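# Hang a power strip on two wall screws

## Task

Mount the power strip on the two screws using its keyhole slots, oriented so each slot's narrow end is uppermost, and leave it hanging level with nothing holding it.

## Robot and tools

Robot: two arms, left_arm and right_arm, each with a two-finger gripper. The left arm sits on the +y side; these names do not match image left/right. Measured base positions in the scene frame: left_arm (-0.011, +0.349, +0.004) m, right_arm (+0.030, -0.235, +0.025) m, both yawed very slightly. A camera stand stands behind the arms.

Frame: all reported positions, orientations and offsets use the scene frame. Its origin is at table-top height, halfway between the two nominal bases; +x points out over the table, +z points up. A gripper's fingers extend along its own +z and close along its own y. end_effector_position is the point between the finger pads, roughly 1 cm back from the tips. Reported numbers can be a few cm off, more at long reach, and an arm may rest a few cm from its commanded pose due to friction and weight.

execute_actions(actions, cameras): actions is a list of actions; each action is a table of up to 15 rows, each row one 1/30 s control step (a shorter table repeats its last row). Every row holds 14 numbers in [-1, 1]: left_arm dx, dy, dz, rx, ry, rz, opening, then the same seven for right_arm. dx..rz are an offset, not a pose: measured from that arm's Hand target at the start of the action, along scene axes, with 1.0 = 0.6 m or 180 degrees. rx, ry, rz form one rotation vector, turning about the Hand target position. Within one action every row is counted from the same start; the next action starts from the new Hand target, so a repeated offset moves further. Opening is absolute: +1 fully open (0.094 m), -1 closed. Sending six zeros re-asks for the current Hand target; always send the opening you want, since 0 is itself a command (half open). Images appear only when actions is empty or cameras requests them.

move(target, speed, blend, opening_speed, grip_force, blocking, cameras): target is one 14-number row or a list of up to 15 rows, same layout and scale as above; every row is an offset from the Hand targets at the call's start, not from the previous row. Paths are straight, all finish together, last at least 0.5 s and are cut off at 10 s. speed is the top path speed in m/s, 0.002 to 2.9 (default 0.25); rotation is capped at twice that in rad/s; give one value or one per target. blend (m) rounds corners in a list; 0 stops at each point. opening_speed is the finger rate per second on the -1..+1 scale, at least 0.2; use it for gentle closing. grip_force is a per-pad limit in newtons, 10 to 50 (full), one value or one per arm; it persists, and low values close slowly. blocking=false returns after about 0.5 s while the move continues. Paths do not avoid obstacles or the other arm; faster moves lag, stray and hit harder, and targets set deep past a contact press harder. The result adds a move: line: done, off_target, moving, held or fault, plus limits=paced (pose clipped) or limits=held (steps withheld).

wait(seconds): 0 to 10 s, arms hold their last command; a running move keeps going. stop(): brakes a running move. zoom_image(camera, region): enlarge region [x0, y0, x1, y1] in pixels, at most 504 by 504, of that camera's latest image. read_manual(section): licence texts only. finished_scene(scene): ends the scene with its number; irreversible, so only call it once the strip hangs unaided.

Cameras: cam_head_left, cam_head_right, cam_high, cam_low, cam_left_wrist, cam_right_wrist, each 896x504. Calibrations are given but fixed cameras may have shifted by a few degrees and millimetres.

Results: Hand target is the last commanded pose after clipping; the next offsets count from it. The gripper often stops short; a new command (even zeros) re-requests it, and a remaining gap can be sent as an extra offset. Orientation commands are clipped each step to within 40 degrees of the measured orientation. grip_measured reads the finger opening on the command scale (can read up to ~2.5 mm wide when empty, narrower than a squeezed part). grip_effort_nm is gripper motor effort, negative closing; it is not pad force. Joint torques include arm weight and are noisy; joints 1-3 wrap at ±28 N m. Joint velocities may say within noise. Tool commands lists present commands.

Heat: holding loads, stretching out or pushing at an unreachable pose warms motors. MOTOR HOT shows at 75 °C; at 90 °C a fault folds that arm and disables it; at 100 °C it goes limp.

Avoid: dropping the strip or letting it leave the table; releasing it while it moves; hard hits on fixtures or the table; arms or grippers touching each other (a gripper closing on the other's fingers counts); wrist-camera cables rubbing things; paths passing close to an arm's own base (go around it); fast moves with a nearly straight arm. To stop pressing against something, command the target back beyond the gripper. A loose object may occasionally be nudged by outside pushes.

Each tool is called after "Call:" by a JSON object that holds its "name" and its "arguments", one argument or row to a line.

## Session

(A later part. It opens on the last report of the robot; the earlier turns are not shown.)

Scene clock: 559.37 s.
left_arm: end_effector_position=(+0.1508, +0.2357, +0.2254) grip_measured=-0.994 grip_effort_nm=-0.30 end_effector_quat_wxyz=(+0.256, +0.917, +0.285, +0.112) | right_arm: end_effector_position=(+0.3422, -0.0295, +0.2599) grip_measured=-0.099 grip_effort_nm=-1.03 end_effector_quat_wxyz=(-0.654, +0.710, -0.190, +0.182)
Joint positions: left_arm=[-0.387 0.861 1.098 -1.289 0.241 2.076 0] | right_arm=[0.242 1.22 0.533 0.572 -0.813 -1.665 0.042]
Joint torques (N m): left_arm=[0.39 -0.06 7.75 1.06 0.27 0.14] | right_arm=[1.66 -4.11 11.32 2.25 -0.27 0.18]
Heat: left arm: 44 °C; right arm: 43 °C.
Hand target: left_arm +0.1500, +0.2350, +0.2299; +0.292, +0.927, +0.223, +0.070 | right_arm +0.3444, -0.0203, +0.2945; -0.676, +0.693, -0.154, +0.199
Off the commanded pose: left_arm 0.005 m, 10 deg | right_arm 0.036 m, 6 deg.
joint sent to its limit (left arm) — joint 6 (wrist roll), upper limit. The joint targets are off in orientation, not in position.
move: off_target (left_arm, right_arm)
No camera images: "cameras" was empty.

Call:
{"name": "move", "arguments": {
  "target": [0, 0, 0, 0, 0, 0, -1, -0.0078, -0.0114, 0.0017, 0.0151, 0.0220, 0, -0.5],
  "speed": 0.02,
  "cameras": []
}}

Scene clock: 566.27 s.
left_arm: end_effector_position=(+0.1508, +0.2357, +0.2254) grip_measured=-0.994 grip_effort_nm=-0.30 end_effector_quat_wxyz=(+0.256, +0.917, +0.285, +0.112) | right_arm: end_effector_position=(+0.3425, -0.0307, +0.2600) grip_measured=-0.099 grip_effort_nm=-1.03 end_effector_quat_wxyz=(+0.656, -0.707, +0.200, -0.173)
Joint positions: left_arm=[-0.387 0.861 1.098 -1.289 0.241 2.076 0] | right_arm=[0.237 1.22 0.533 0.572 -0.818 -1.637 0.042]
Joint torques (N m): left_arm=[0.42 -0.06 7.75 1.06 0.27 0.14] | right_arm=[-0.12 -6.32 10.13 2.2 -0.49 0.75]
Heat: left arm: 44 °C; right arm: 43 °C.
Hand target: left_arm +0.1500, +0.2350, +0.2299; +0.292, +0.927, +0.223, +0.070 | right_arm +0.3397, -0.0270, +0.2956; +0.687, -0.683, +0.181, -0.171
Off the commanded pose: left_arm 0.005 m, 10 deg | right_arm 0.036 m, 5 deg.
joint sent to its limit (left arm) — joint 6 (wrist roll), upper limit. The joint targets are off in orientation, not in position.
move: off_target (left_arm, right_arm)
No camera images: "cameras" was empty.

Call:
{"name": "move", "arguments": {
  "target": [0, 0, 0, 0, 0, 0, -1, -0.0027, 0.0019, 0.0058, -0.0069, -0.0101, 0, -0.5],
  "speed": 0.02,
  "cameras": []
}}

Scene clock: 568.27 s.
left_arm: end_effector_position=(+0.1508, +0.2357, +0.2254) grip_measured=-0.994 grip_effort_nm=-0.30 end_effector_quat_wxyz=(+0.256, +0.917, +0.285, +0.112) | right_arm: end_effector_position=(+0.3416, -0.0309, +0.2618) grip_measured=-0.099 grip_effort_nm=-1.03 end_effector_quat_wxyz=(+0.656, -0.707, +0.193, -0.179)
Joint positions: left_arm=[-0.387 0.861 1.098 -1.289 0.241 2.076 0] | right_arm=[0.237 1.213 0.533 0.569 -0.818 -1.652 0.042]
Joint torques (N m): left_arm=[0.4 -0.06 7.75 1.06 0.27 0.14] | right_arm=[0.53 -6.87 10.8 2.03 -0.34 0.51]
Heat: left arm: 44 °C; right arm: 43 °C.
Hand target: left_arm +0.1500, +0.2350, +0.2299; +0.292, +0.927, +0.223, +0.070 | right_arm +0.3381, -0.0259, +0.2991; +0.682, -0.688, +0.169, -0.184
Off the commanded pose: left_arm 0.005 m, 10 deg | right_arm 0.038 m, 5 deg.
joint sent to its limit (left arm) — joint 6 (wrist roll), upper limit. The joint targets are off in orientation, not in position.
move: off_target (left_arm, right_arm)
No camera images: "cameras" was empty.

Call:
{"name": "move", "arguments": {
  "target": [0, 0, 0, 0, 0, 0, -1, 0.0094, 0.0137, 0, 0, 0, 0, -0.5],
  "speed": 0.05,
  "cameras": ["cam_head_right", "cam_high"]
}}

Call:
{"name": "zoom_image", "arguments": {
  "camera": "cam_head_right",
  "region": [350, 290, 400, 340]
}}

Call:
{"name": "zoom_image", "arguments": {
  "camera": "cam_head_right",
  "region": [420, 205, 470, 255]
}}

Call:
{"name": "zoom_image", "arguments": {
  "camera": "cam_high",
  "region": [325, 110, 385, 160]
}}

Call:
{"name": "zoom_image", "arguments": {
  "camera": "cam_high",
  "region": [470, 180, 530, 230]
}}

Scene clock: 570.10 s.
left_arm: end_effector_position=(+0.1508, +0.2357, +0.2254) grip_measured=-0.994 grip_effort_nm=-0.30 end_effector_quat_wxyz=(+0.256, +0.917, +0.285, +0.112) | right_arm: end_effector_position=(+0.3420, -0.0296, +0.2624) grip_measured=-0.099 grip_effort_nm=-1.03 end_effector_quat_wxyz=(-0.654, +0.709, -0.192, +0.180)
Joint positions: left_arm=[-0.387 0.861 1.098 -1.289 0.241 2.076 0] | right_arm=[0.242 1.212 0.539 0.557 -0.812 -1.659 0.042]
Joint torques (N m): left_arm=[0.4 -0.05 7.73 1.07 0.28 0.14] | right_arm=[2.39 -4.4 11.81 2.26 -0.17 0.65]
Heat: left arm: 44 °C; right arm: 43 °C.
Hand target: left_arm +0.1500, +0.2350, +0.2299; +0.292, +0.927, +0.223, +0.070 | right_arm +0.3438, -0.0177, +0.2989; -0.682, +0.688, -0.169, +0.183
Off the commanded pose: left_arm 0.005 m, 10 deg | right_arm 0.039 m, 5 deg.
joint sent to its limit (left arm) — joint 6 (wrist roll), upper limit. The joint targets are off in orientation, not in position.
move: off_target (left_arm, right_arm)
Images, in order (width x height): cam_head_right 896x504, cam_high 896x504.

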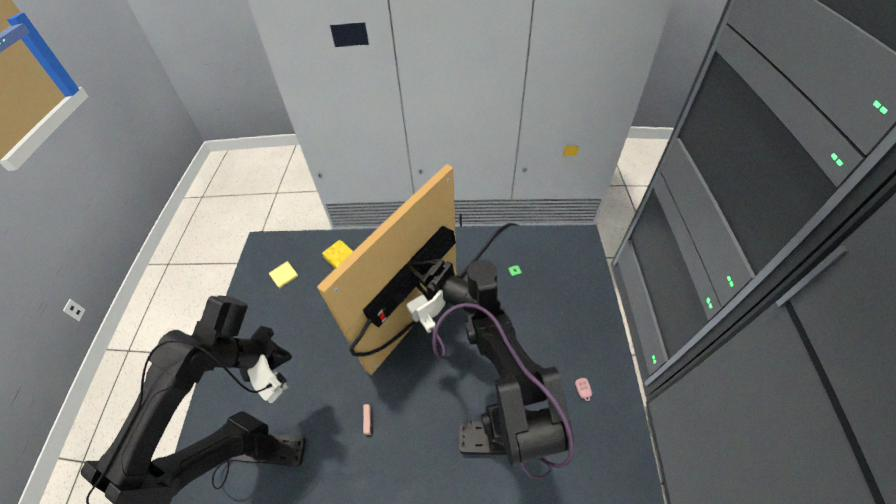

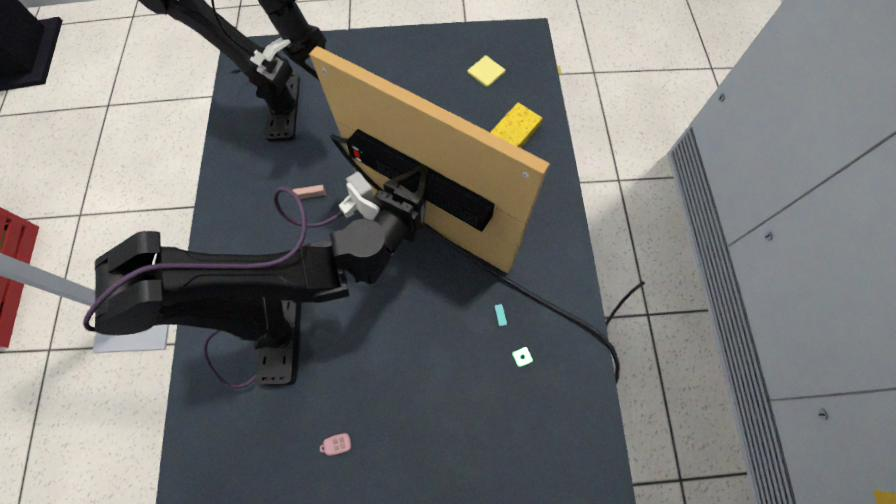

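Scaled by 10.080 from the camera's 896x504 image, which has a finer 1280x720 frame.

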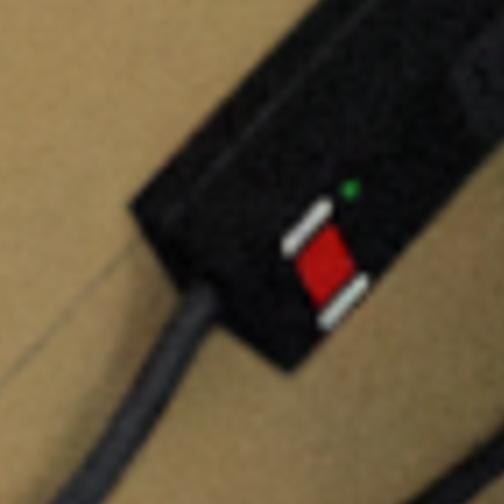

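Scaled by 10.080 from the camera's 896x504 image, which has a finer 1280x720 frame.

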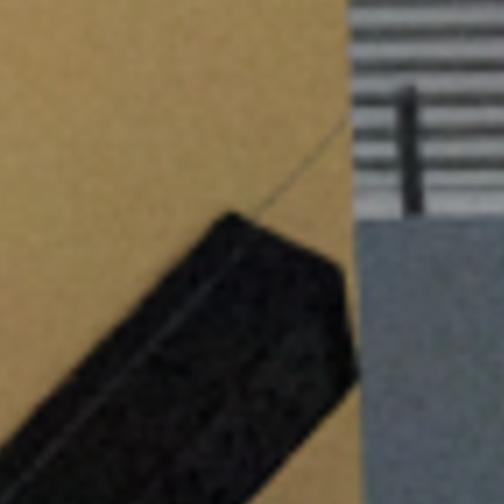

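Scaled by 8.400 from the camera's 896x504 image, which has a finer 1280x720 frame.

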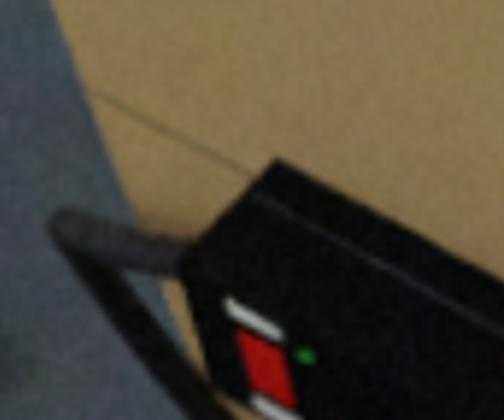

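Scaled by 8.400 from the camera's 896x504 image, which has a finer 1280x720 frame.

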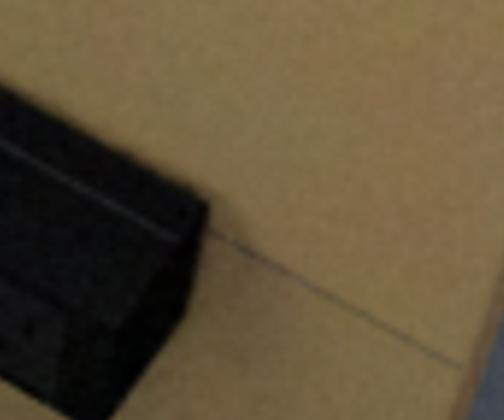

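Call:
{"name": "move", "arguments": {
  "target": [0, 0, 0, 0, 0, 0, -1, 0, 0, -0.0033, 0.0079, 0.0115, 0, -0.5],
  "speed": 0.02,
  "cameras": []
}}

Scene clock: 572.50 s.
left_arm: end_effector_position=(+0.1508, +0.2357, +0.2254) grip_measured=-0.994 grip_effort_nm=-0.30 end_effector_quat_wxyz=(+0.256, +0.917, +0.285, +0.112) | right_arm: end_effector_position=(+0.3420, -0.0296, +0.2624) grip_measured=-0.099 grip_effort_nm=-1.03 end_effector_quat_wxyz=(+0.654, -0.709, +0.193, -0.179)
Joint positions: left_arm=[-0.387 0.861 1.098 -1.289 0.241 2.076 0] | right_arm=[0.242 1.212 0.539 0.557 -0.812 -1.656 0.042]
Joint torques (N m): left_arm=[0.42 -0.08 7.73 1.06 0.27 0.14] | right_arm=[2.47 -3.78 11.33 2.34 -0.16 1]
Heat: left arm: 44 °C; right arm: 43 °C.
Hand target: left_arm +0.1500, +0.2350, +0.2299; +0.292, +0.927, +0.223, +0.070 | right_arm +0.3438, -0.0177, +0.2970; +0.687, -0.682, +0.184, -0.169
Off the commanded pose: left_arm 0.005 m, 10 deg | right_arm 0.037 m, 5 deg.
joint sent to its limit (left arm) — joint 6 (wrist roll), upper limit. The joint targets are off in orientation, not in position.
move: off_target (left_arm, right_arm)
No camera images: "cameras" was empty.

Call:
{"name": "move", "arguments": {
  "target": [0, 0, 0, 0, 0, 0, -1, -0.0009, -0.0014, 0, 0.0079, 0.0115, 0, -0.5],
  "speed": 0.02,
  "cameras": []
}}

Scene clock: 574.53 s.
left_arm: end_effector_position=(+0.1508, +0.2357, +0.2254) grip_measured=-0.994 grip_effort_nm=-0.30 end_effector_quat_wxyz=(+0.256, +0.917, +0.285, +0.112) | right_arm: end_effector_position=(+0.3422, -0.0296, +0.2601) grip_measured=-0.099 grip_effort_nm=-1.03 end_effector_quat_wxyz=(+0.654, -0.708, +0.208, -0.167)
Joint positions: left_arm=[-0.387 0.861 1.098 -1.289 0.241 2.076 0] | right_arm=[0.244 1.212 0.539 0.546 -0.806 -1.627 0.042]
Joint torques (N m): left_arm=[0.39 -0.05 7.73 1.07 0.27 0.14] | right_arm=[1.72 -4.08 11.04 2.51 -0.25 1.09]
Heat: left arm: 44 °C; right arm: 43 °C.
Hand target: left_arm +0.1500, +0.2350, +0.2299; +0.292, +0.927, +0.223, +0.070 | right_arm +0.3432, -0.0185, +0.2970; +0.692, -0.677, +0.198, -0.154
Off the commanded pose: left_arm 0.005 m, 10 deg | right_arm 0.038 m, 6 deg.
joint sent to its limit (left arm) — joint 6 (wrist roll), upper limit. The joint targets are off in orientation, not in position.
move: off_target (left_arm, right_arm)
No camera images: "cameras" was empty.

Call:
{"name": "move", "arguments": {
  "target": [0, 0, 0, 0, 0, 0, -1, -0.0047, -0.0069, 0.0017, -0.0110, -0.0160, 0, -0.5],
  "speed": 0.02,
  "cameras": ["cam_head_right", "cam_high"]
}}

Call:
{"name": "zoom_image", "arguments": {
  "camera": "cam_head_right",
  "region": [350, 290, 400, 340]
}}

Call:
{"name": "zoom_image", "arguments": {
  "camera": "cam_head_right",
  "region": [420, 205, 470, 255]
}}

Call:
{"name": "zoom_image", "arguments": {
  "camera": "cam_high",
  "region": [325, 110, 385, 160]
}}

Call:
{"name": "zoom_image", "arguments": {
  "camera": "cam_high",
  "region": [470, 180, 530, 230]
}}

Scene clock: 578.23 s.
left_arm: end_effector_position=(+0.1508, +0.2357, +0.2254) grip_measured=-0.994 grip_effort_nm=-0.30 end_effector_quat_wxyz=(+0.256, +0.917, +0.285, +0.112) | right_arm: end_effector_position=(+0.3421, -0.0296, +0.2595) grip_measured=-0.099 grip_effort_nm=-1.03 end_effector_quat_wxyz=(-0.653, +0.709, -0.207, +0.169)
Joint positions: left_arm=[-0.387 0.861 1.098 -1.289 0.241 2.076 0] | right_arm=[0.244 1.212 0.539 0.543 -0.806 -1.634 0.042]
Joint torques (N m): left_arm=[0.4 -0.06 7.73 1.07 0.27 0.15] | right_arm=[0.73 -5.53 10.37 2.43 -0.37 0.61]
Heat: left arm: 44 °C; right arm: 43 °C.
Hand target: left_arm +0.1500, +0.2350, +0.2299; +0.292, +0.927, +0.223, +0.070 | right_arm +0.3404, -0.0227, +0.2979; -0.685, +0.684, -0.178, +0.175
Off the commanded pose: left_arm 0.005 m, 10 deg | right_arm 0.039 m, 6 deg.
joint sent to its limit (left arm) — joint 6 (wrist roll), upper limit. The joint targets are off in orientation, not in position.
move: off_target (left_arm, right_arm)
Images, in order (width x height): cam_head_right 896x504, cam_high 896x504.

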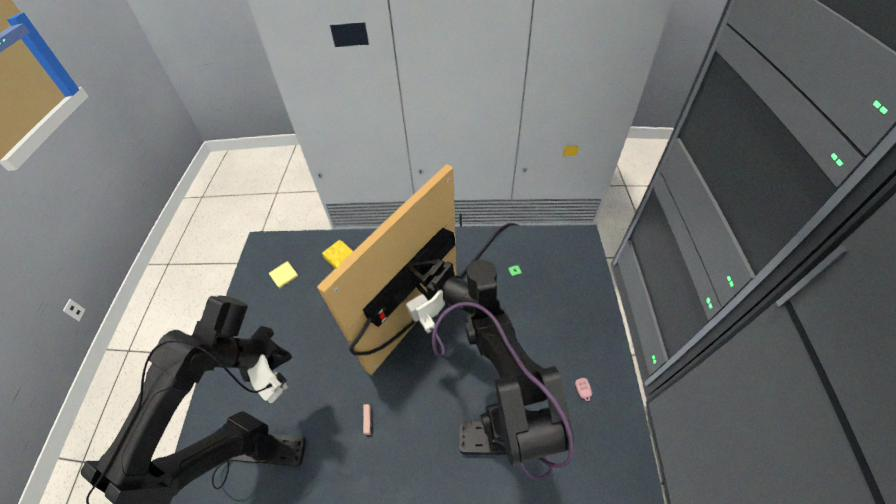

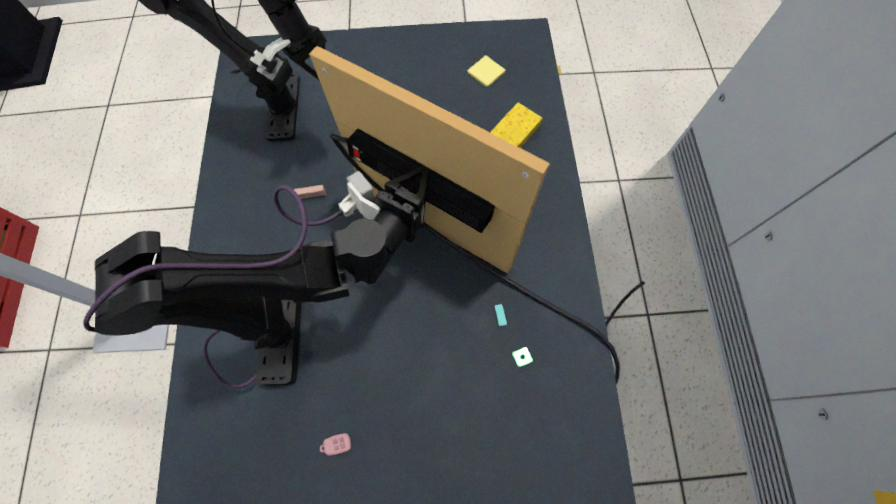

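Scaled by 10.080 from the camera's 896x504 image, which has a finer 1280x720 frame.

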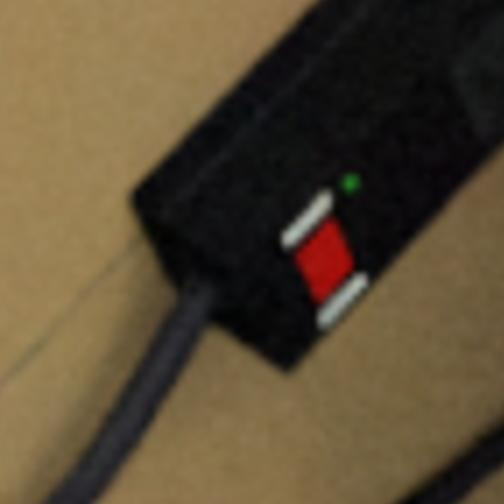

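Scaled by 10.080 from the camera's 896x504 image, which has a finer 1280x720 frame.

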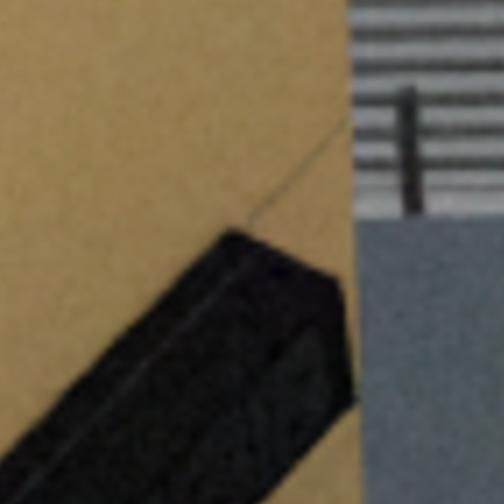

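Scaled by 8.400 from the camera's 896x504 image, which has a finer 1280x720 frame.

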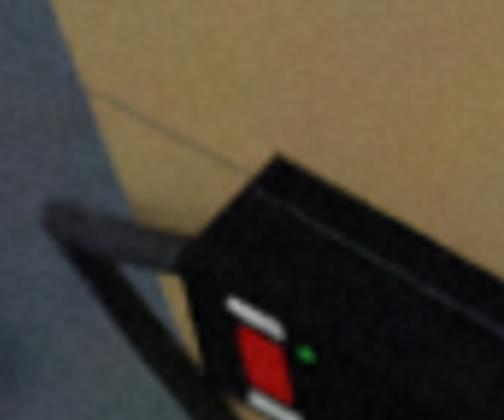

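Scaled by 8.400 from the camera's 896x504 image, which has a finer 1280x720 frame.

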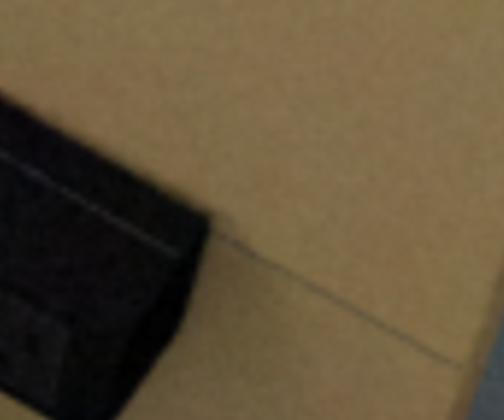

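Call:
{"name": "move", "arguments": {
  "target": [0, 0, 0, 0, 0, 0, -1, -0.0014, -0.0021, 0, -0.0053, -0.0078, 0, -0.5],
  "speed": 0.02,
  "cameras": []
}}

Scene clock: 581.27 s.
left_arm: end_effector_position=(+0.1508, +0.2357, +0.2254) grip_measured=-0.994 grip_effort_nm=-0.30 end_effector_quat_wxyz=(+0.256, +0.917, +0.285, +0.112) | right_arm: end_effector_position=(+0.3417, -0.0292, +0.2605) grip_measured=-0.099 grip_effort_nm=-1.03 end_effector_quat_wxyz=(-0.653, +0.710, -0.199, +0.174)
Joint positions: left_arm=[-0.387 0.861 1.098 -1.289 0.241 2.076 0] | right_arm=[0.244 1.212 0.539 0.548 -0.809 -1.65 0.042]
Joint torques (N m): left_arm=[0.4 -0.06 7.75 1.07 0.27 0.14] | right_arm=[0.46 -6 10.35 2.32 -0.39 0.46]
Heat: left arm: 44 °C; right arm: 43 °C.
Hand target: left_arm +0.1500, +0.2350, +0.2299; +0.292, +0.927, +0.223, +0.070 | right_arm +0.3395, -0.0239, +0.2979; -0.682, +0.688, -0.168, +0.184
Off the commanded pose: left_arm 0.005 m, 10 deg | right_arm 0.038 m, 6 deg.
joint sent to its limit (left arm) — joint 6 (wrist roll), upper limit. The joint targets are off in orientation, not in position.
move: off_target (left_arm, right_arm)
No camera images: "cameras" was empty.

Call:
{"name": "move", "arguments": {
  "target": [0, 0, 0, 0, 0, 0, -1, 0, 0, 0, -0.0038, -0.0055, 0, -0.5],
  "speed": 0.02,
  "cameras": ["cam_head_right", "cam_high"]
}}

Call:
{"name": "zoom_image", "arguments": {
  "camera": "cam_head_right",
  "region": [350, 290, 400, 340]
}}

Call:
{"name": "zoom_image", "arguments": {
  "camera": "cam_head_right",
  "region": [420, 205, 470, 255]
}}

Call:
{"name": "zoom_image", "arguments": {
  "camera": "cam_high",
  "region": [325, 110, 385, 160]
}}

Call:
{"name": "zoom_image", "arguments": {
  "camera": "cam_high",
  "region": [470, 180, 530, 230]
}}

Scene clock: 582.77 s.
left_arm: end_effector_position=(+0.1508, +0.2357, +0.2254) grip_measured=-0.994 grip_effort_nm=-0.30 end_effector_quat_wxyz=(+0.256, +0.917, +0.285, +0.112) | right_arm: end_effector_position=(+0.3416, -0.0292, +0.2605) grip_measured=-0.099 grip_effort_nm=-1.03 end_effector_quat_wxyz=(-0.652, +0.711, -0.194, +0.177)
Joint positions: left_arm=[-0.387 0.861 1.098 -1.289 0.241 2.076 0] | right_arm=[0.244 1.212 0.539 0.548 -0.81 -1.661 0.042]
Joint torques (N m): left_arm=[0.4 -0.05 7.75 1.06 0.27 0.14] | right_arm=[0.5 -6.2 10.29 2.3 -0.4 0.33]
Heat: left arm: 44 °C; right arm: 43 °C.
Hand target: left_arm +0.1500, +0.2350, +0.2299; +0.292, +0.927, +0.223, +0.070 | right_arm +0.3395, -0.0239, +0.2979; -0.679, +0.690, -0.161, +0.191
Off the commanded pose: left_arm 0.005 m, 10 deg | right_arm 0.038 m, 6 deg.
joint sent to its limit (left arm) — joint 6 (wrist roll), upper limit. The joint targets are off in orientation, not in position.
move: off_target (left_arm, right_arm)
Images, in order (width x height): cam_head_right 896x504, cam_high 896x504.

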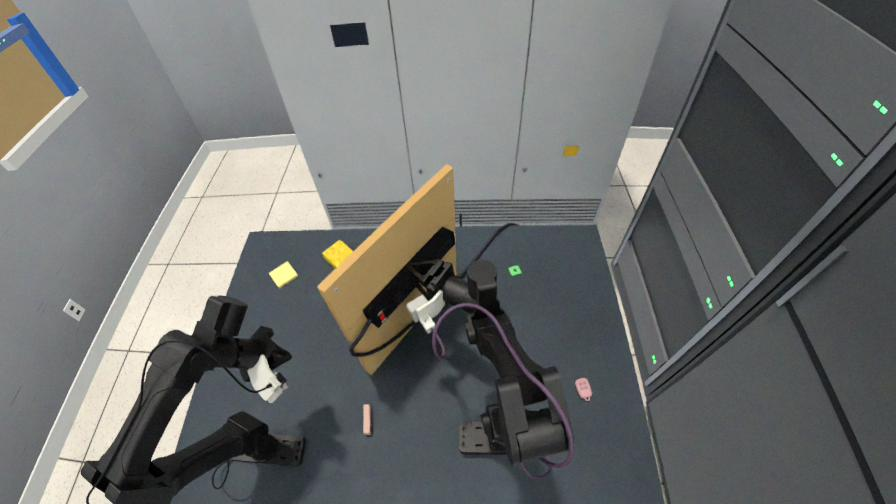

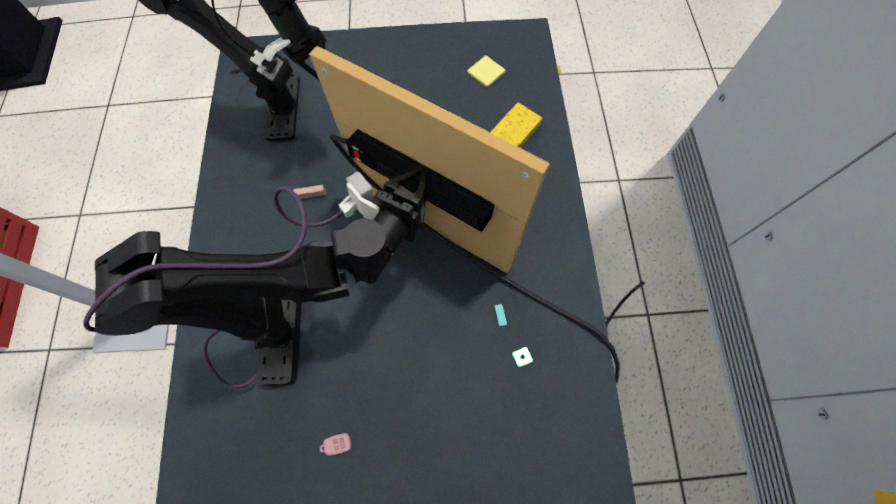

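Scaled by 10.080 from the camera's 896x504 image, which has a finer 1280x720 frame.

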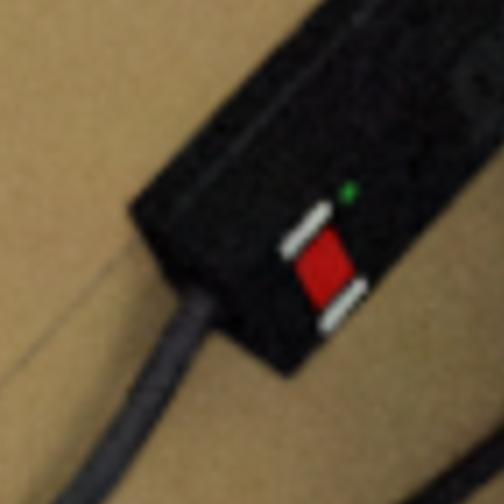

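Scaled by 10.080 from the camera's 896x504 image, which has a finer 1280x720 frame.

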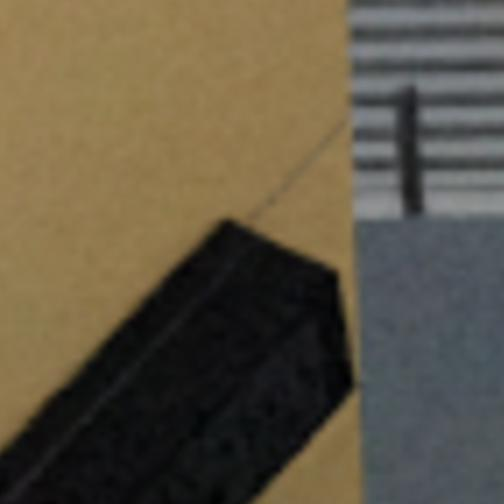

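Scaled by 8.400 from the camera's 896x504 image, which has a finer 1280x720 frame.

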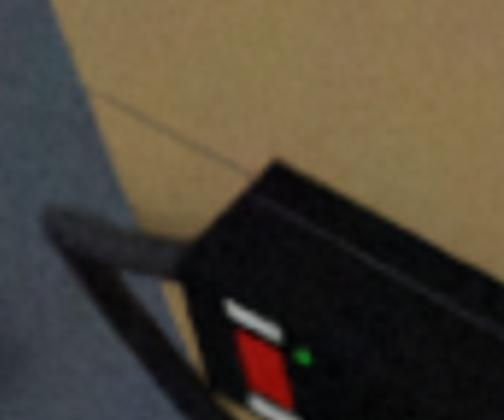

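Scaled by 8.400 from the camera's 896x504 image, which has a finer 1280x720 frame.

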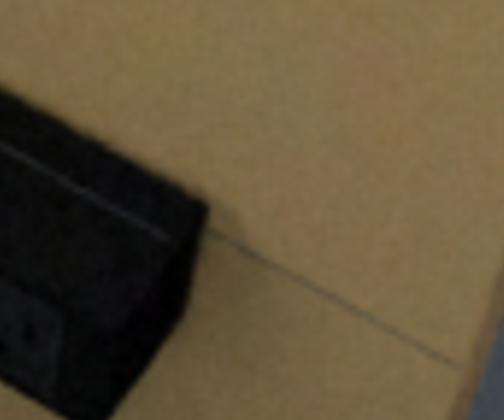

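Call:
{"name": "move", "arguments": {
  "target": [0, 0, 0, 0, 0, 0, -1, -0.0009, -0.0014, 0.01, 0.0016, 0.0023, 0, -0.5],
  "speed": 0.02,
  "cameras": []
}}

Scene clock: 585.07 s.
left_arm: end_effector_position=(+0.1508, +0.2357, +0.2254) grip_measured=-0.994 grip_effort_nm=-0.30 end_effector_quat_wxyz=(+0.256, +0.917, +0.285, +0.112) | right_arm: end_effector_position=(+0.3415, -0.0292, +0.2617) grip_measured=-0.099 grip_effort_nm=-1.03 end_effector_quat_wxyz=(-0.650, +0.713, -0.195, +0.176)
Joint positions: left_arm=[-0.387 0.861 1.098 -1.289 0.241 2.076 0] | right_arm=[0.244 1.207 0.548 0.525 -0.81 -1.666 0.042]
Joint torques (N m): left_arm=[0.39 -0.08 7.73 1.06 0.27 0.14] | right_arm=[0.42 -7.04 10.99 2.24 -0.38 0.54]
Heat: left arm: 44 °C; right arm: 43 °C.
Hand target: left_arm +0.1500, +0.2350, +0.2299; +0.292, +0.927, +0.223, +0.070 | right_arm +0.3390, -0.0248, +0.3041; -0.680, +0.689, -0.164, +0.189
Off the commanded pose: left_arm 0.005 m, 10 deg | right_arm 0.043 m, 6 deg.
joint sent to its limit (left arm) — joint 6 (wrist roll), upper limit. The joint targets are off in orientation, not in position.
move: off_target (left_arm, right_arm)
No camera images: "cameras" was empty.

Call:
{"name": "move", "arguments": {
  "target": [0, 0, 0, 0, 0, 0, -1, 0.0085, 0.0124, 0, 0.0009, 0.0014, 0, -0.5],
  "speed": 0.05,
  "cameras": []
}}

Scene clock: 586.47 s.
left_arm: end_effector_position=(+0.1508, +0.2357, +0.2254) grip_measured=-0.994 grip_effort_nm=-0.30 end_effector_quat_wxyz=(+0.256, +0.917, +0.285, +0.112) | right_arm: end_effector_position=(+0.3417, -0.0291, +0.2619) grip_measured=-0.099 grip_effort_nm=-1.03 end_effector_quat_wxyz=(-0.650, +0.713, -0.196, +0.175)
Joint positions: left_arm=[-0.387 0.861 1.098 -1.289 0.241 2.076 0] | right_arm=[0.244 1.206 0.552 0.517 -0.81 -1.667 0.042]
Joint torques (N m): left_arm=[0.39 -0.06 7.73 1.06 0.27 0.14] | right_arm=[2 -4.66 11.88 2.42 -0.2 0.59]
Heat: left arm: 44 °C; right arm: 43 °C.
Hand target: left_arm +0.1500, +0.2350, +0.2299; +0.292, +0.927, +0.223, +0.070 | right_arm +0.3441, -0.0174, +0.3040; -0.681, +0.689, -0.166, +0.187
Off the commanded pose: left_arm 0.005 m, 10 deg | right_arm 0.044 m, 6 deg.
joint sent to its limit (left arm) — joint 6 (wrist roll), upper limit. The joint targets are off in orientation, not in position.
move: off_target (left_arm, right_arm)
No camera images: "cameras" was empty.

Call:
{"name": "move", "arguments": {
  "target": [0, 0, 0, 0, 0, 0, -1, 0.0041, -0.0028, 0, 0, 0, 0, -0.5],
  "speed": 0.03,
  "cameras": []
}}

Scene clock: 587.73 s.
left_arm: end_effector_position=(+0.1508, +0.2357, +0.2254) grip_measured=-0.994 grip_effort_nm=-0.30 end_effector_quat_wxyz=(+0.256, +0.917, +0.285, +0.112) | right_arm: end_effector_position=(+0.3417, -0.0290, +0.2619) grip_measured=-0.099 grip_effort_nm=-1.03 end_effector_quat_wxyz=(-0.649, +0.714, -0.196, +0.175)
Joint positions: left_arm=[-0.387 0.861 1.098 -1.289 0.241 2.076 0] | right_arm=[0.244 1.206 0.554 0.512 -0.811 -1.668 0.042]
Joint torques (N m): left_arm=[0.4 -0.06 7.73 1.07 0.27 0.14] | right_arm=[1.4 -3.97 12.36 2.47 -0.25 0.61]
Heat: left arm: 44 °C; right arm: 44 °C.
Hand target: left_arm +0.1500, +0.2350, +0.2299; +0.292, +0.927, +0.223, +0.070 | right_arm +0.3466, -0.0191, +0.3040; -0.681, +0.689, -0.166, +0.187
Off the commanded pose: left_arm 0.005 m, 10 deg | right_arm 0.044 m, 6 deg.
joint sent to its limit (left arm) — joint 6 (wrist roll), upper limit. The joint targets are off in orientation, not in position.
move: off_target (left_arm, right_arm)
No camera images: "cameras" was empty.

Call:
{"name": "move", "arguments": {
  "target": [0, 0, 0, 0, 0, 0, -1, 0.0055, -0.0038, 0, 0, 0, 0.0056, -0.5],
  "speed": 0.03,
  "cameras": ["cam_head_right", "cam_high"]
}}

Call:
{"name": "zoom_image", "arguments": {
  "camera": "cam_head_right",
  "region": [350, 290, 400, 340]
}}

Call:
{"name": "zoom_image", "arguments": {
  "camera": "cam_head_right",
  "region": [420, 205, 470, 255]
}}

Call:
{"name": "zoom_image", "arguments": {
  "camera": "cam_high",
  "region": [325, 110, 385, 160]
}}

Call:
{"name": "zoom_image", "arguments": {
  "camera": "cam_high",
  "region": [470, 180, 530, 230]
}}

Scene clock: 589.67 s.
left_arm: end_effector_position=(+0.1508, +0.2357, +0.2254) grip_measured=-0.994 grip_effort_nm=-0.31 end_effector_quat_wxyz=(+0.256, +0.917, +0.285, +0.112) | right_arm: end_effector_position=(+0.3418, -0.0292, +0.2621) grip_measured=-0.099 grip_effort_nm=-1.03 end_effector_quat_wxyz=(-0.650, +0.717, -0.189, +0.167)
Joint positions: left_arm=[-0.387 0.861 1.098 -1.289 0.241 2.076 0] | right_arm=[0.232 1.218 0.566 0.503 -0.844 -1.675 0.042]
Joint torques (N m): left_arm=[0.4 -0.06 7.73 1.07 0.27 0.14] | right_arm=[0.69 -3.25 12.51 2.6 -0.33 0.57]
Heat: left arm: 44 °C; right arm: 44 °C.
Hand target: left_arm +0.1500, +0.2350, +0.2299; +0.292, +0.927, +0.223, +0.070 | right_arm +0.3498, -0.0214, +0.3040; -0.682, +0.690, -0.160, +0.181
Off the commanded pose: left_arm 0.005 m, 10 deg | right_arm 0.043 m, 6 deg.
joint sent to its limit (left arm) — joint 6 (wrist roll), upper limit. The joint targets are off in orientation, not in position.
move: off_target (left_arm, right_arm)
Images, in order (width x height): cam_head_right 896x504, cam_high 896x504.

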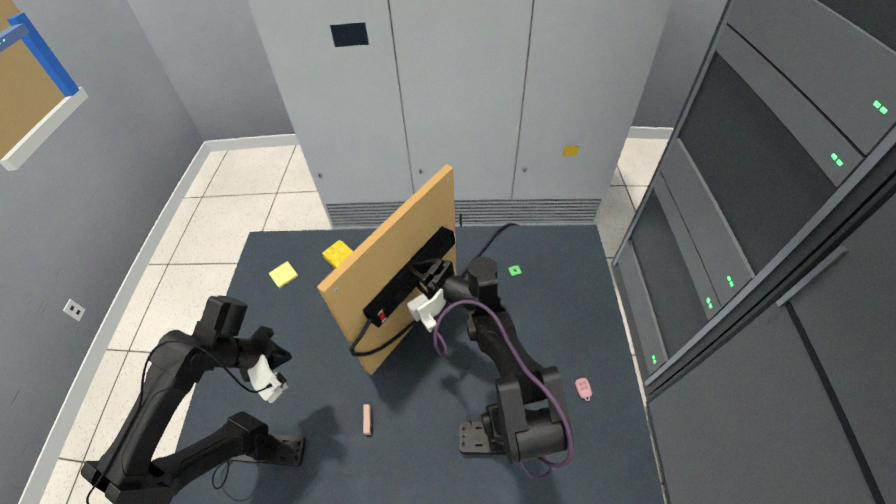

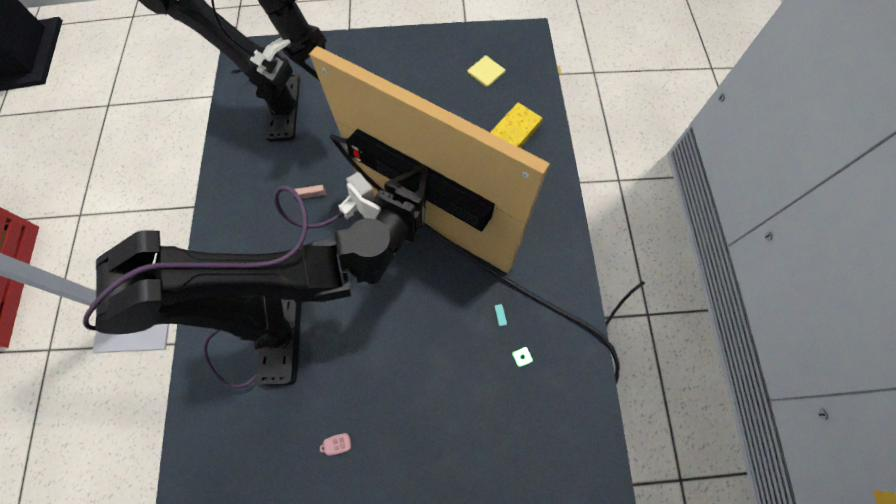

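Scaled by 10.080 from the camera's 896x504 image, which has a finer 1280x720 frame.

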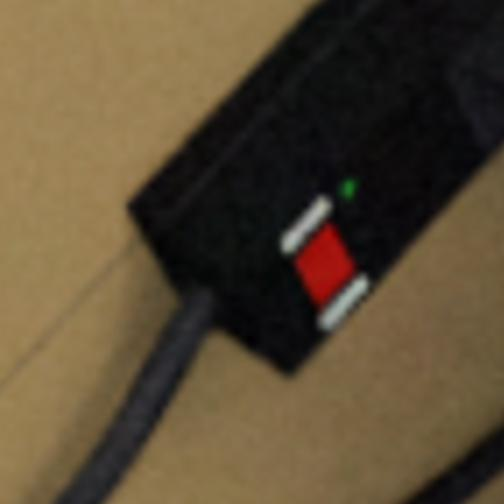

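Scaled by 10.080 from the camera's 896x504 image, which has a finer 1280x720 frame.

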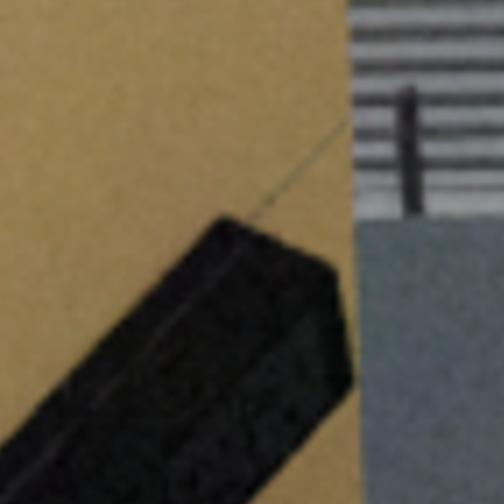

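Scaled by 8.400 from the camera's 896x504 image, which has a finer 1280x720 frame.

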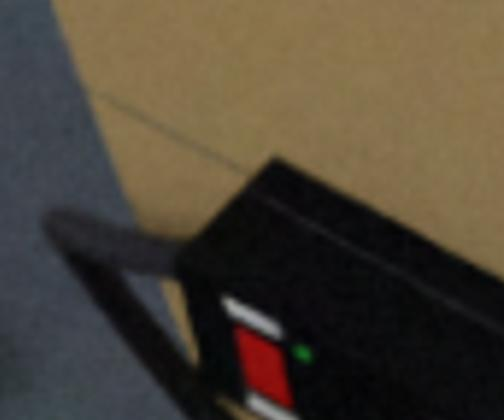

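Scaled by 8.400 from the camera's 896x504 image, which has a finer 1280x720 frame.

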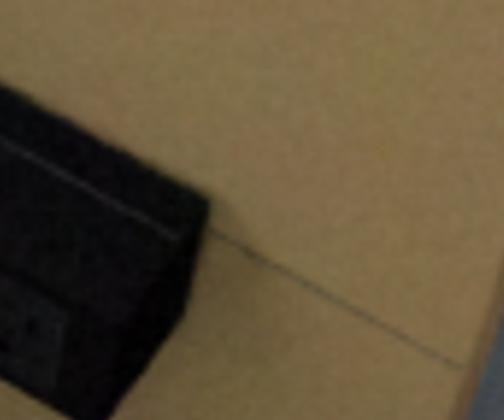

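Call:
{"name": "move", "arguments": {
  "target": [0, 0, 0, 0, 0, 0, -1, 0.001, 0.0015, 0, 0, 0, 0.0111, -0.5],
  "speed": 0.03,
  "cameras": []
}}

Scene clock: 591.80 s.
left_arm: end_effector_position=(+0.1508, +0.2357, +0.2254) grip_measured=-0.994 grip_effort_nm=-0.30 end_effector_quat_wxyz=(+0.256, +0.917, +0.285, +0.112) | right_arm: end_effector_position=(+0.3421, -0.0294, +0.2621) grip_measured=-0.099 grip_effort_nm=-1.03 end_effector_quat_wxyz=(-0.653, +0.719, -0.179, +0.154)
Joint positions: left_arm=[-0.387 0.861 1.098 -1.289 0.241 2.076 0] | right_arm=[0.215 1.241 0.583 0.499 -0.895 -1.682 0.042]
Joint torques (N m): left_arm=[0.39 -0.06 7.73 1.07 0.27 0.14] | right_arm=[0.91 -3.3 12.7 2.61 -0.31 0.66]
Heat: left arm: 44 °C; right arm: 44 °C.
Hand target: left_arm +0.1500, +0.2350, +0.2299; +0.292, +0.927, +0.223, +0.070 | right_arm +0.3505, -0.0204, +0.3040; -0.685, +0.693, -0.148, +0.169
Off the commanded pose: left_arm 0.005 m, 10 deg | right_arm 0.044 m, 6 deg.
joint sent to its limit (left arm) — joint 6 (wrist roll), upper limit. The joint targets are off in orientation, not in position.
move: off_target (left_arm, right_arm)
No camera images: "cameras" was empty.

Call:
{"name": "wait", "arguments": {
  "seconds": 0.1,
  "cameras": ["cam_left_wrist", "cam_low"]
}}

Scene clock: 596.00 s.
left_arm: end_effector_position=(+0.1508, +0.2357, +0.2254) grip_measured=-0.994 grip_effort_nm=-0.30 end_effector_quat_wxyz=(+0.256, +0.917, +0.285, +0.112) | right_arm: end_effector_position=(+0.3421, -0.0294, +0.2621) grip_measured=-0.099 grip_effort_nm=-1.03 end_effector_quat_wxyz=(-0.653, +0.719, -0.179, +0.154)
Joint positions: left_arm=[-0.387 0.861 1.098 -1.289 0.241 2.076 0] | right_arm=[0.215 1.241 0.583 0.499 -0.895 -1.682 0.042]
Joint torques (N m): left_arm=[0.4 -0.06 7.75 1.07 0.28 0.14] | right_arm=[0.77 -3.19 12.66 2.66 -0.31 0.64]
Heat: left arm: 44 °C; right arm: 44 °C.
Hand target: left_arm +0.1500, +0.2350, +0.2299; +0.292, +0.927, +0.223, +0.070 | right_arm +0.3505, -0.0204, +0.3040; -0.685, +0.693, -0.148, +0.169
Tool commands: left_gripper/opening=-1.0 right_gripper/opening=-0.5
Off the commanded pose: left_arm 0.005 m, 10 deg | right_arm 0.044 m, 6 deg.
wait: 0.10 s; at rest from the start
camera_calibration:
cam_left_wrist: T_world_to_cam=[[-0.467349, 0.702627, -0.536563, 0.0253522], [0.592393, 0.699401, 0.399886, -0.306388], [0.656243, -0.13097, -0.743096, 0.186665], [0, 0, 0, 1]] pos_world=[0.0708528, 0.220922, 0.274833]
Images, in order (width x height): cam_low 896x504, cam_left_wrist 896x504.

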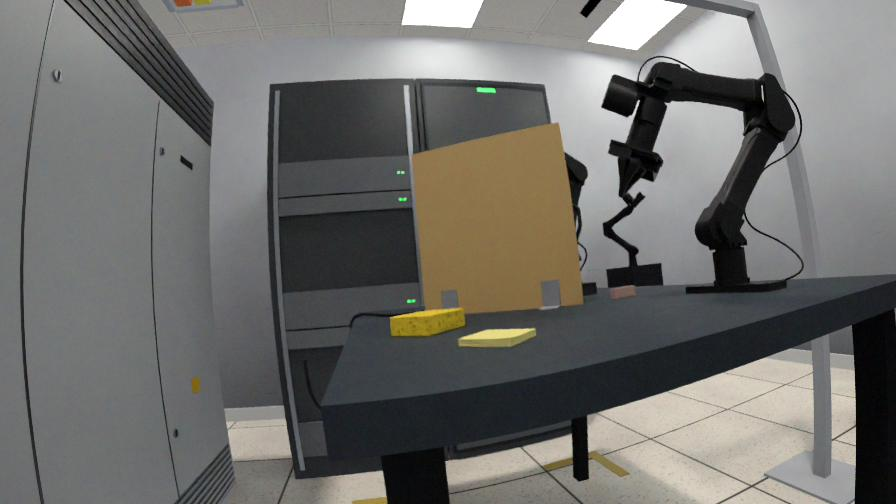

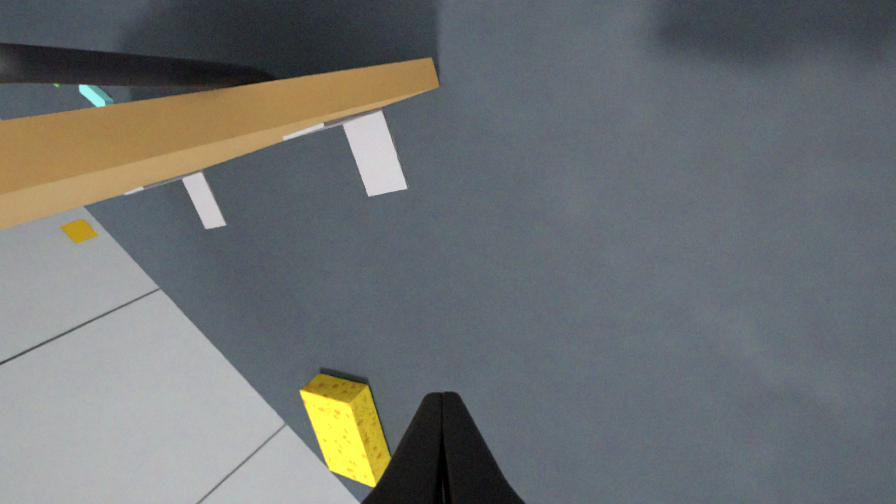

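Call:
{"name": "move", "arguments": {
  "target": [0, 0, 0, 0, 0, 0, -1, -0.0094, -0.0075, 0, 0.0079, 0.0115, 0.0044, -0.5],
  "speed": 0.02,
  "cameras": []
}}

Scene clock: 604.37 s.
left_arm: end_effector_position=(+0.1508, +0.2357, +0.2254) grip_measured=-0.994 grip_effort_nm=-0.30 end_effector_quat_wxyz=(+0.256, +0.917, +0.285, +0.112) | right_arm: end_effector_position=(+0.3420, -0.0301, +0.2622) grip_measured=-0.099 grip_effort_nm=-1.03 end_effector_quat_wxyz=(-0.654, +0.719, -0.180, +0.152)
Joint positions: left_arm=[-0.387 0.861 1.098 -1.289 0.241 2.076 0] | right_arm=[0.211 1.241 0.583 0.499 -0.901 -1.679 0.042]
Joint torques (N m): left_arm=[0.4 -0.06 7.76 1.07 0.27 0.14] | right_arm=[-0.24 -4.36 11.84 2.59 -0.57 0.96]
Motor temperatures (°C): left_arm=[26 26 44 33 27 27 26] | right_arm=[28 27 45 42 26 27 27]
Heat: left arm: 44 °C; right arm: 45 °C.
Hand target: left_arm +0.1500, +0.2350, +0.2299; +0.292, +0.927, +0.223, +0.070 | right_arm +0.3448, -0.0249, +0.3040; -0.692, +0.688, -0.157, +0.150
Off the commanded pose: left_arm 0.005 m, 10 deg | right_arm 0.042 m, 6 deg.
joint sent to its limit (left arm) — joint 6 (wrist roll), upper limit. The joint targets are off in orientation, not in position.
move: off_target (left_arm, right_arm)
No camera images: "cameras" was empty.

Call:
{"name": "move", "arguments": {
  "target": [0, 0, 0, 0, 0, 0, -1, -0.0019, -0.0027, -0.0033, 0.0063, 0.0092, 0, -0.5],
  "speed": 0.02,
  "cameras": []
}}

Scene clock: 606.23 s.
left_arm: end_effector_position=(+0.1508, +0.2357, +0.2254) grip_measured=-0.994 grip_effort_nm=-0.30 end_effector_quat_wxyz=(+0.256, +0.917, +0.285, +0.112) | right_arm: end_effector_position=(+0.3424, -0.0310, +0.2611) grip_measured=-0.099 grip_effort_nm=-1.03 end_effector_quat_wxyz=(-0.656, +0.717, -0.190, +0.140)
Joint positions: left_arm=[-0.387 0.861 1.098 -1.289 0.241 2.076 0] | right_arm=[0.205 1.246 0.584 0.498 -0.91 -1.651 0.042]
Joint torques (N m): left_arm=[0.39 -0.05 7.72 1.06 0.27 0.15] | right_arm=[-0.4 -4.68 10.63 2.72 -0.53 1.08]
Heat: left arm: 45 °C; right arm: 44 °C.
Hand target: left_arm +0.1500, +0.2350, +0.2299; +0.292, +0.927, +0.223, +0.070 | right_arm +0.3436, -0.0266, +0.3020; -0.697, +0.683, -0.169, +0.138
Off the commanded pose: left_arm 0.005 m, 10 deg | right_arm 0.041 m, 6 deg.
joint sent to its limit (left arm) — joint 6 (wrist roll), upper limit. The joint targets are off in orientation, not in position.
move: off_target (left_arm, right_arm)
No camera images: "cameras" was empty.

Call:
{"name": "wait", "arguments": {
  "seconds": 0.1,
  "cameras": ["cam_head_right", "cam_high"]
}}

Call:
{"name": "zoom_image", "arguments": {
  "camera": "cam_head_right",
  "region": [350, 290, 400, 340]
}}

Call:
{"name": "zoom_image", "arguments": {
  "camera": "cam_head_right",
  "region": [420, 205, 470, 255]
}}

Call:
{"name": "zoom_image", "arguments": {
  "camera": "cam_high",
  "region": [325, 110, 385, 160]
}}

Call:
{"name": "zoom_image", "arguments": {
  "camera": "cam_high",
  "region": [470, 180, 530, 230]
}}

Scene clock: 607.10 s.
left_arm: end_effector_position=(+0.1508, +0.2357, +0.2254) grip_measured=-0.994 grip_effort_nm=-0.30 end_effector_quat_wxyz=(+0.256, +0.917, +0.285, +0.112) | right_arm: end_effector_position=(+0.3424, -0.0310, +0.2611) grip_measured=-0.099 grip_effort_nm=-1.03 end_effector_quat_wxyz=(-0.656, +0.717, -0.190, +0.140)
Joint positions: left_arm=[-0.387 0.861 1.098 -1.289 0.241 2.076 0] | right_arm=[0.205 1.246 0.584 0.498 -0.91 -1.651 0.042]
Joint torques (N m): left_arm=[0.39 -0.06 7.75 1.06 0.27 0.14] | right_arm=[-0.43 -4.93 10.69 2.71 -0.58 1.02]
Heat: left arm: 45 °C; right arm: 44 °C.
Hand target: left_arm +0.1500, +0.2350, +0.2299; +0.292, +0.927, +0.223, +0.070 | right_arm +0.3436, -0.0266, +0.3020; -0.697, +0.683, -0.169, +0.138
Tool commands: left_gripper/opening=-1.0 right_gripper/opening=-0.5
Off the commanded pose: left_arm 0.005 m, 10 deg | right_arm 0.041 m, 6 deg.
wait: 0.10 s; at rest from the start
Images, in order (width x height): cam_head_right 896x504, cam_high 896x504.

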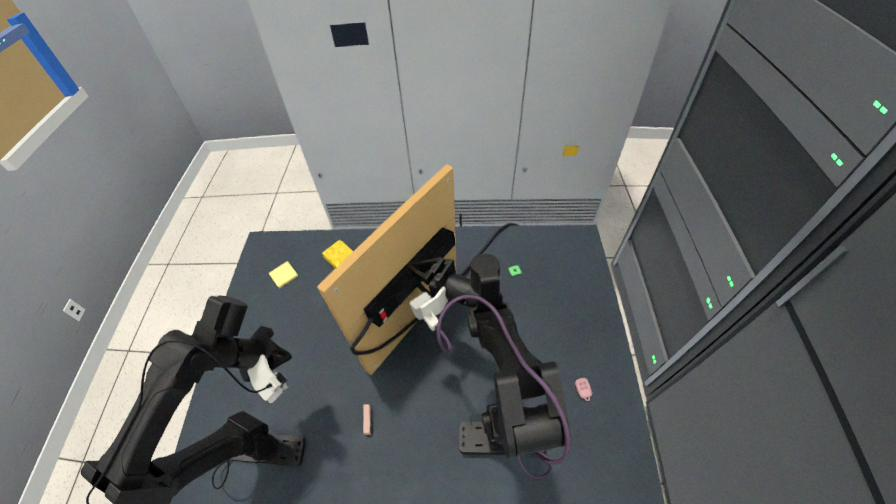

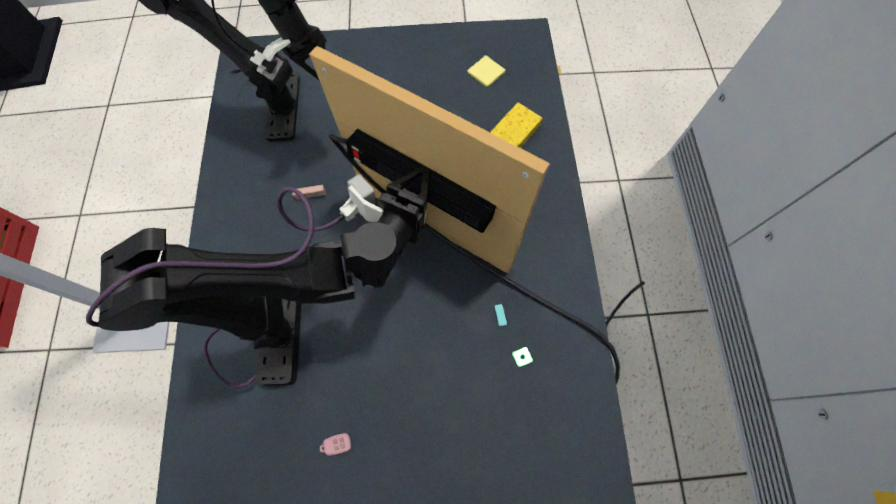

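Scaled by 10.080 from the camera's 896x504 image, which has a finer 1280x720 frame.

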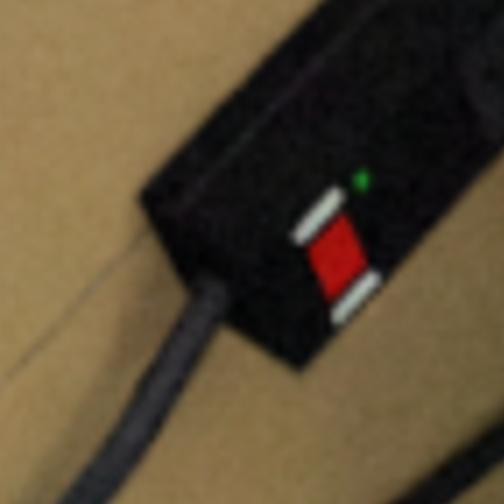

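Scaled by 10.080 from the camera's 896x504 image, which has a finer 1280x720 frame.

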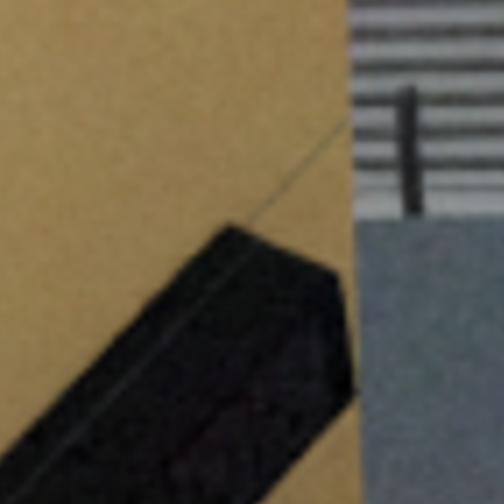

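Scaled by 8.400 from the camera's 896x504 image, which has a finer 1280x720 frame.

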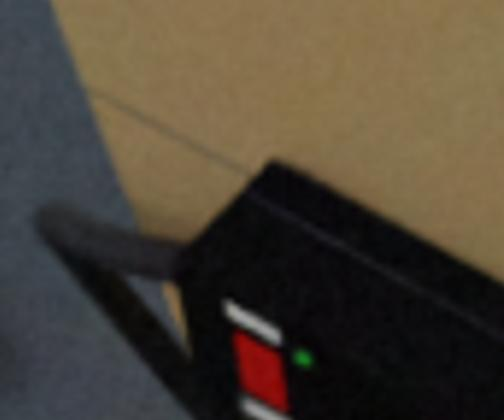

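Scaled by 8.400 from the camera's 896x504 image, which has a finer 1280x720 frame.

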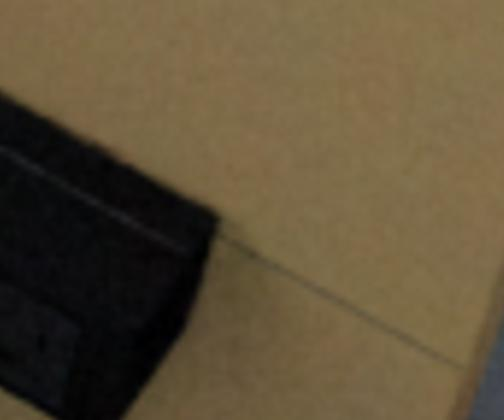

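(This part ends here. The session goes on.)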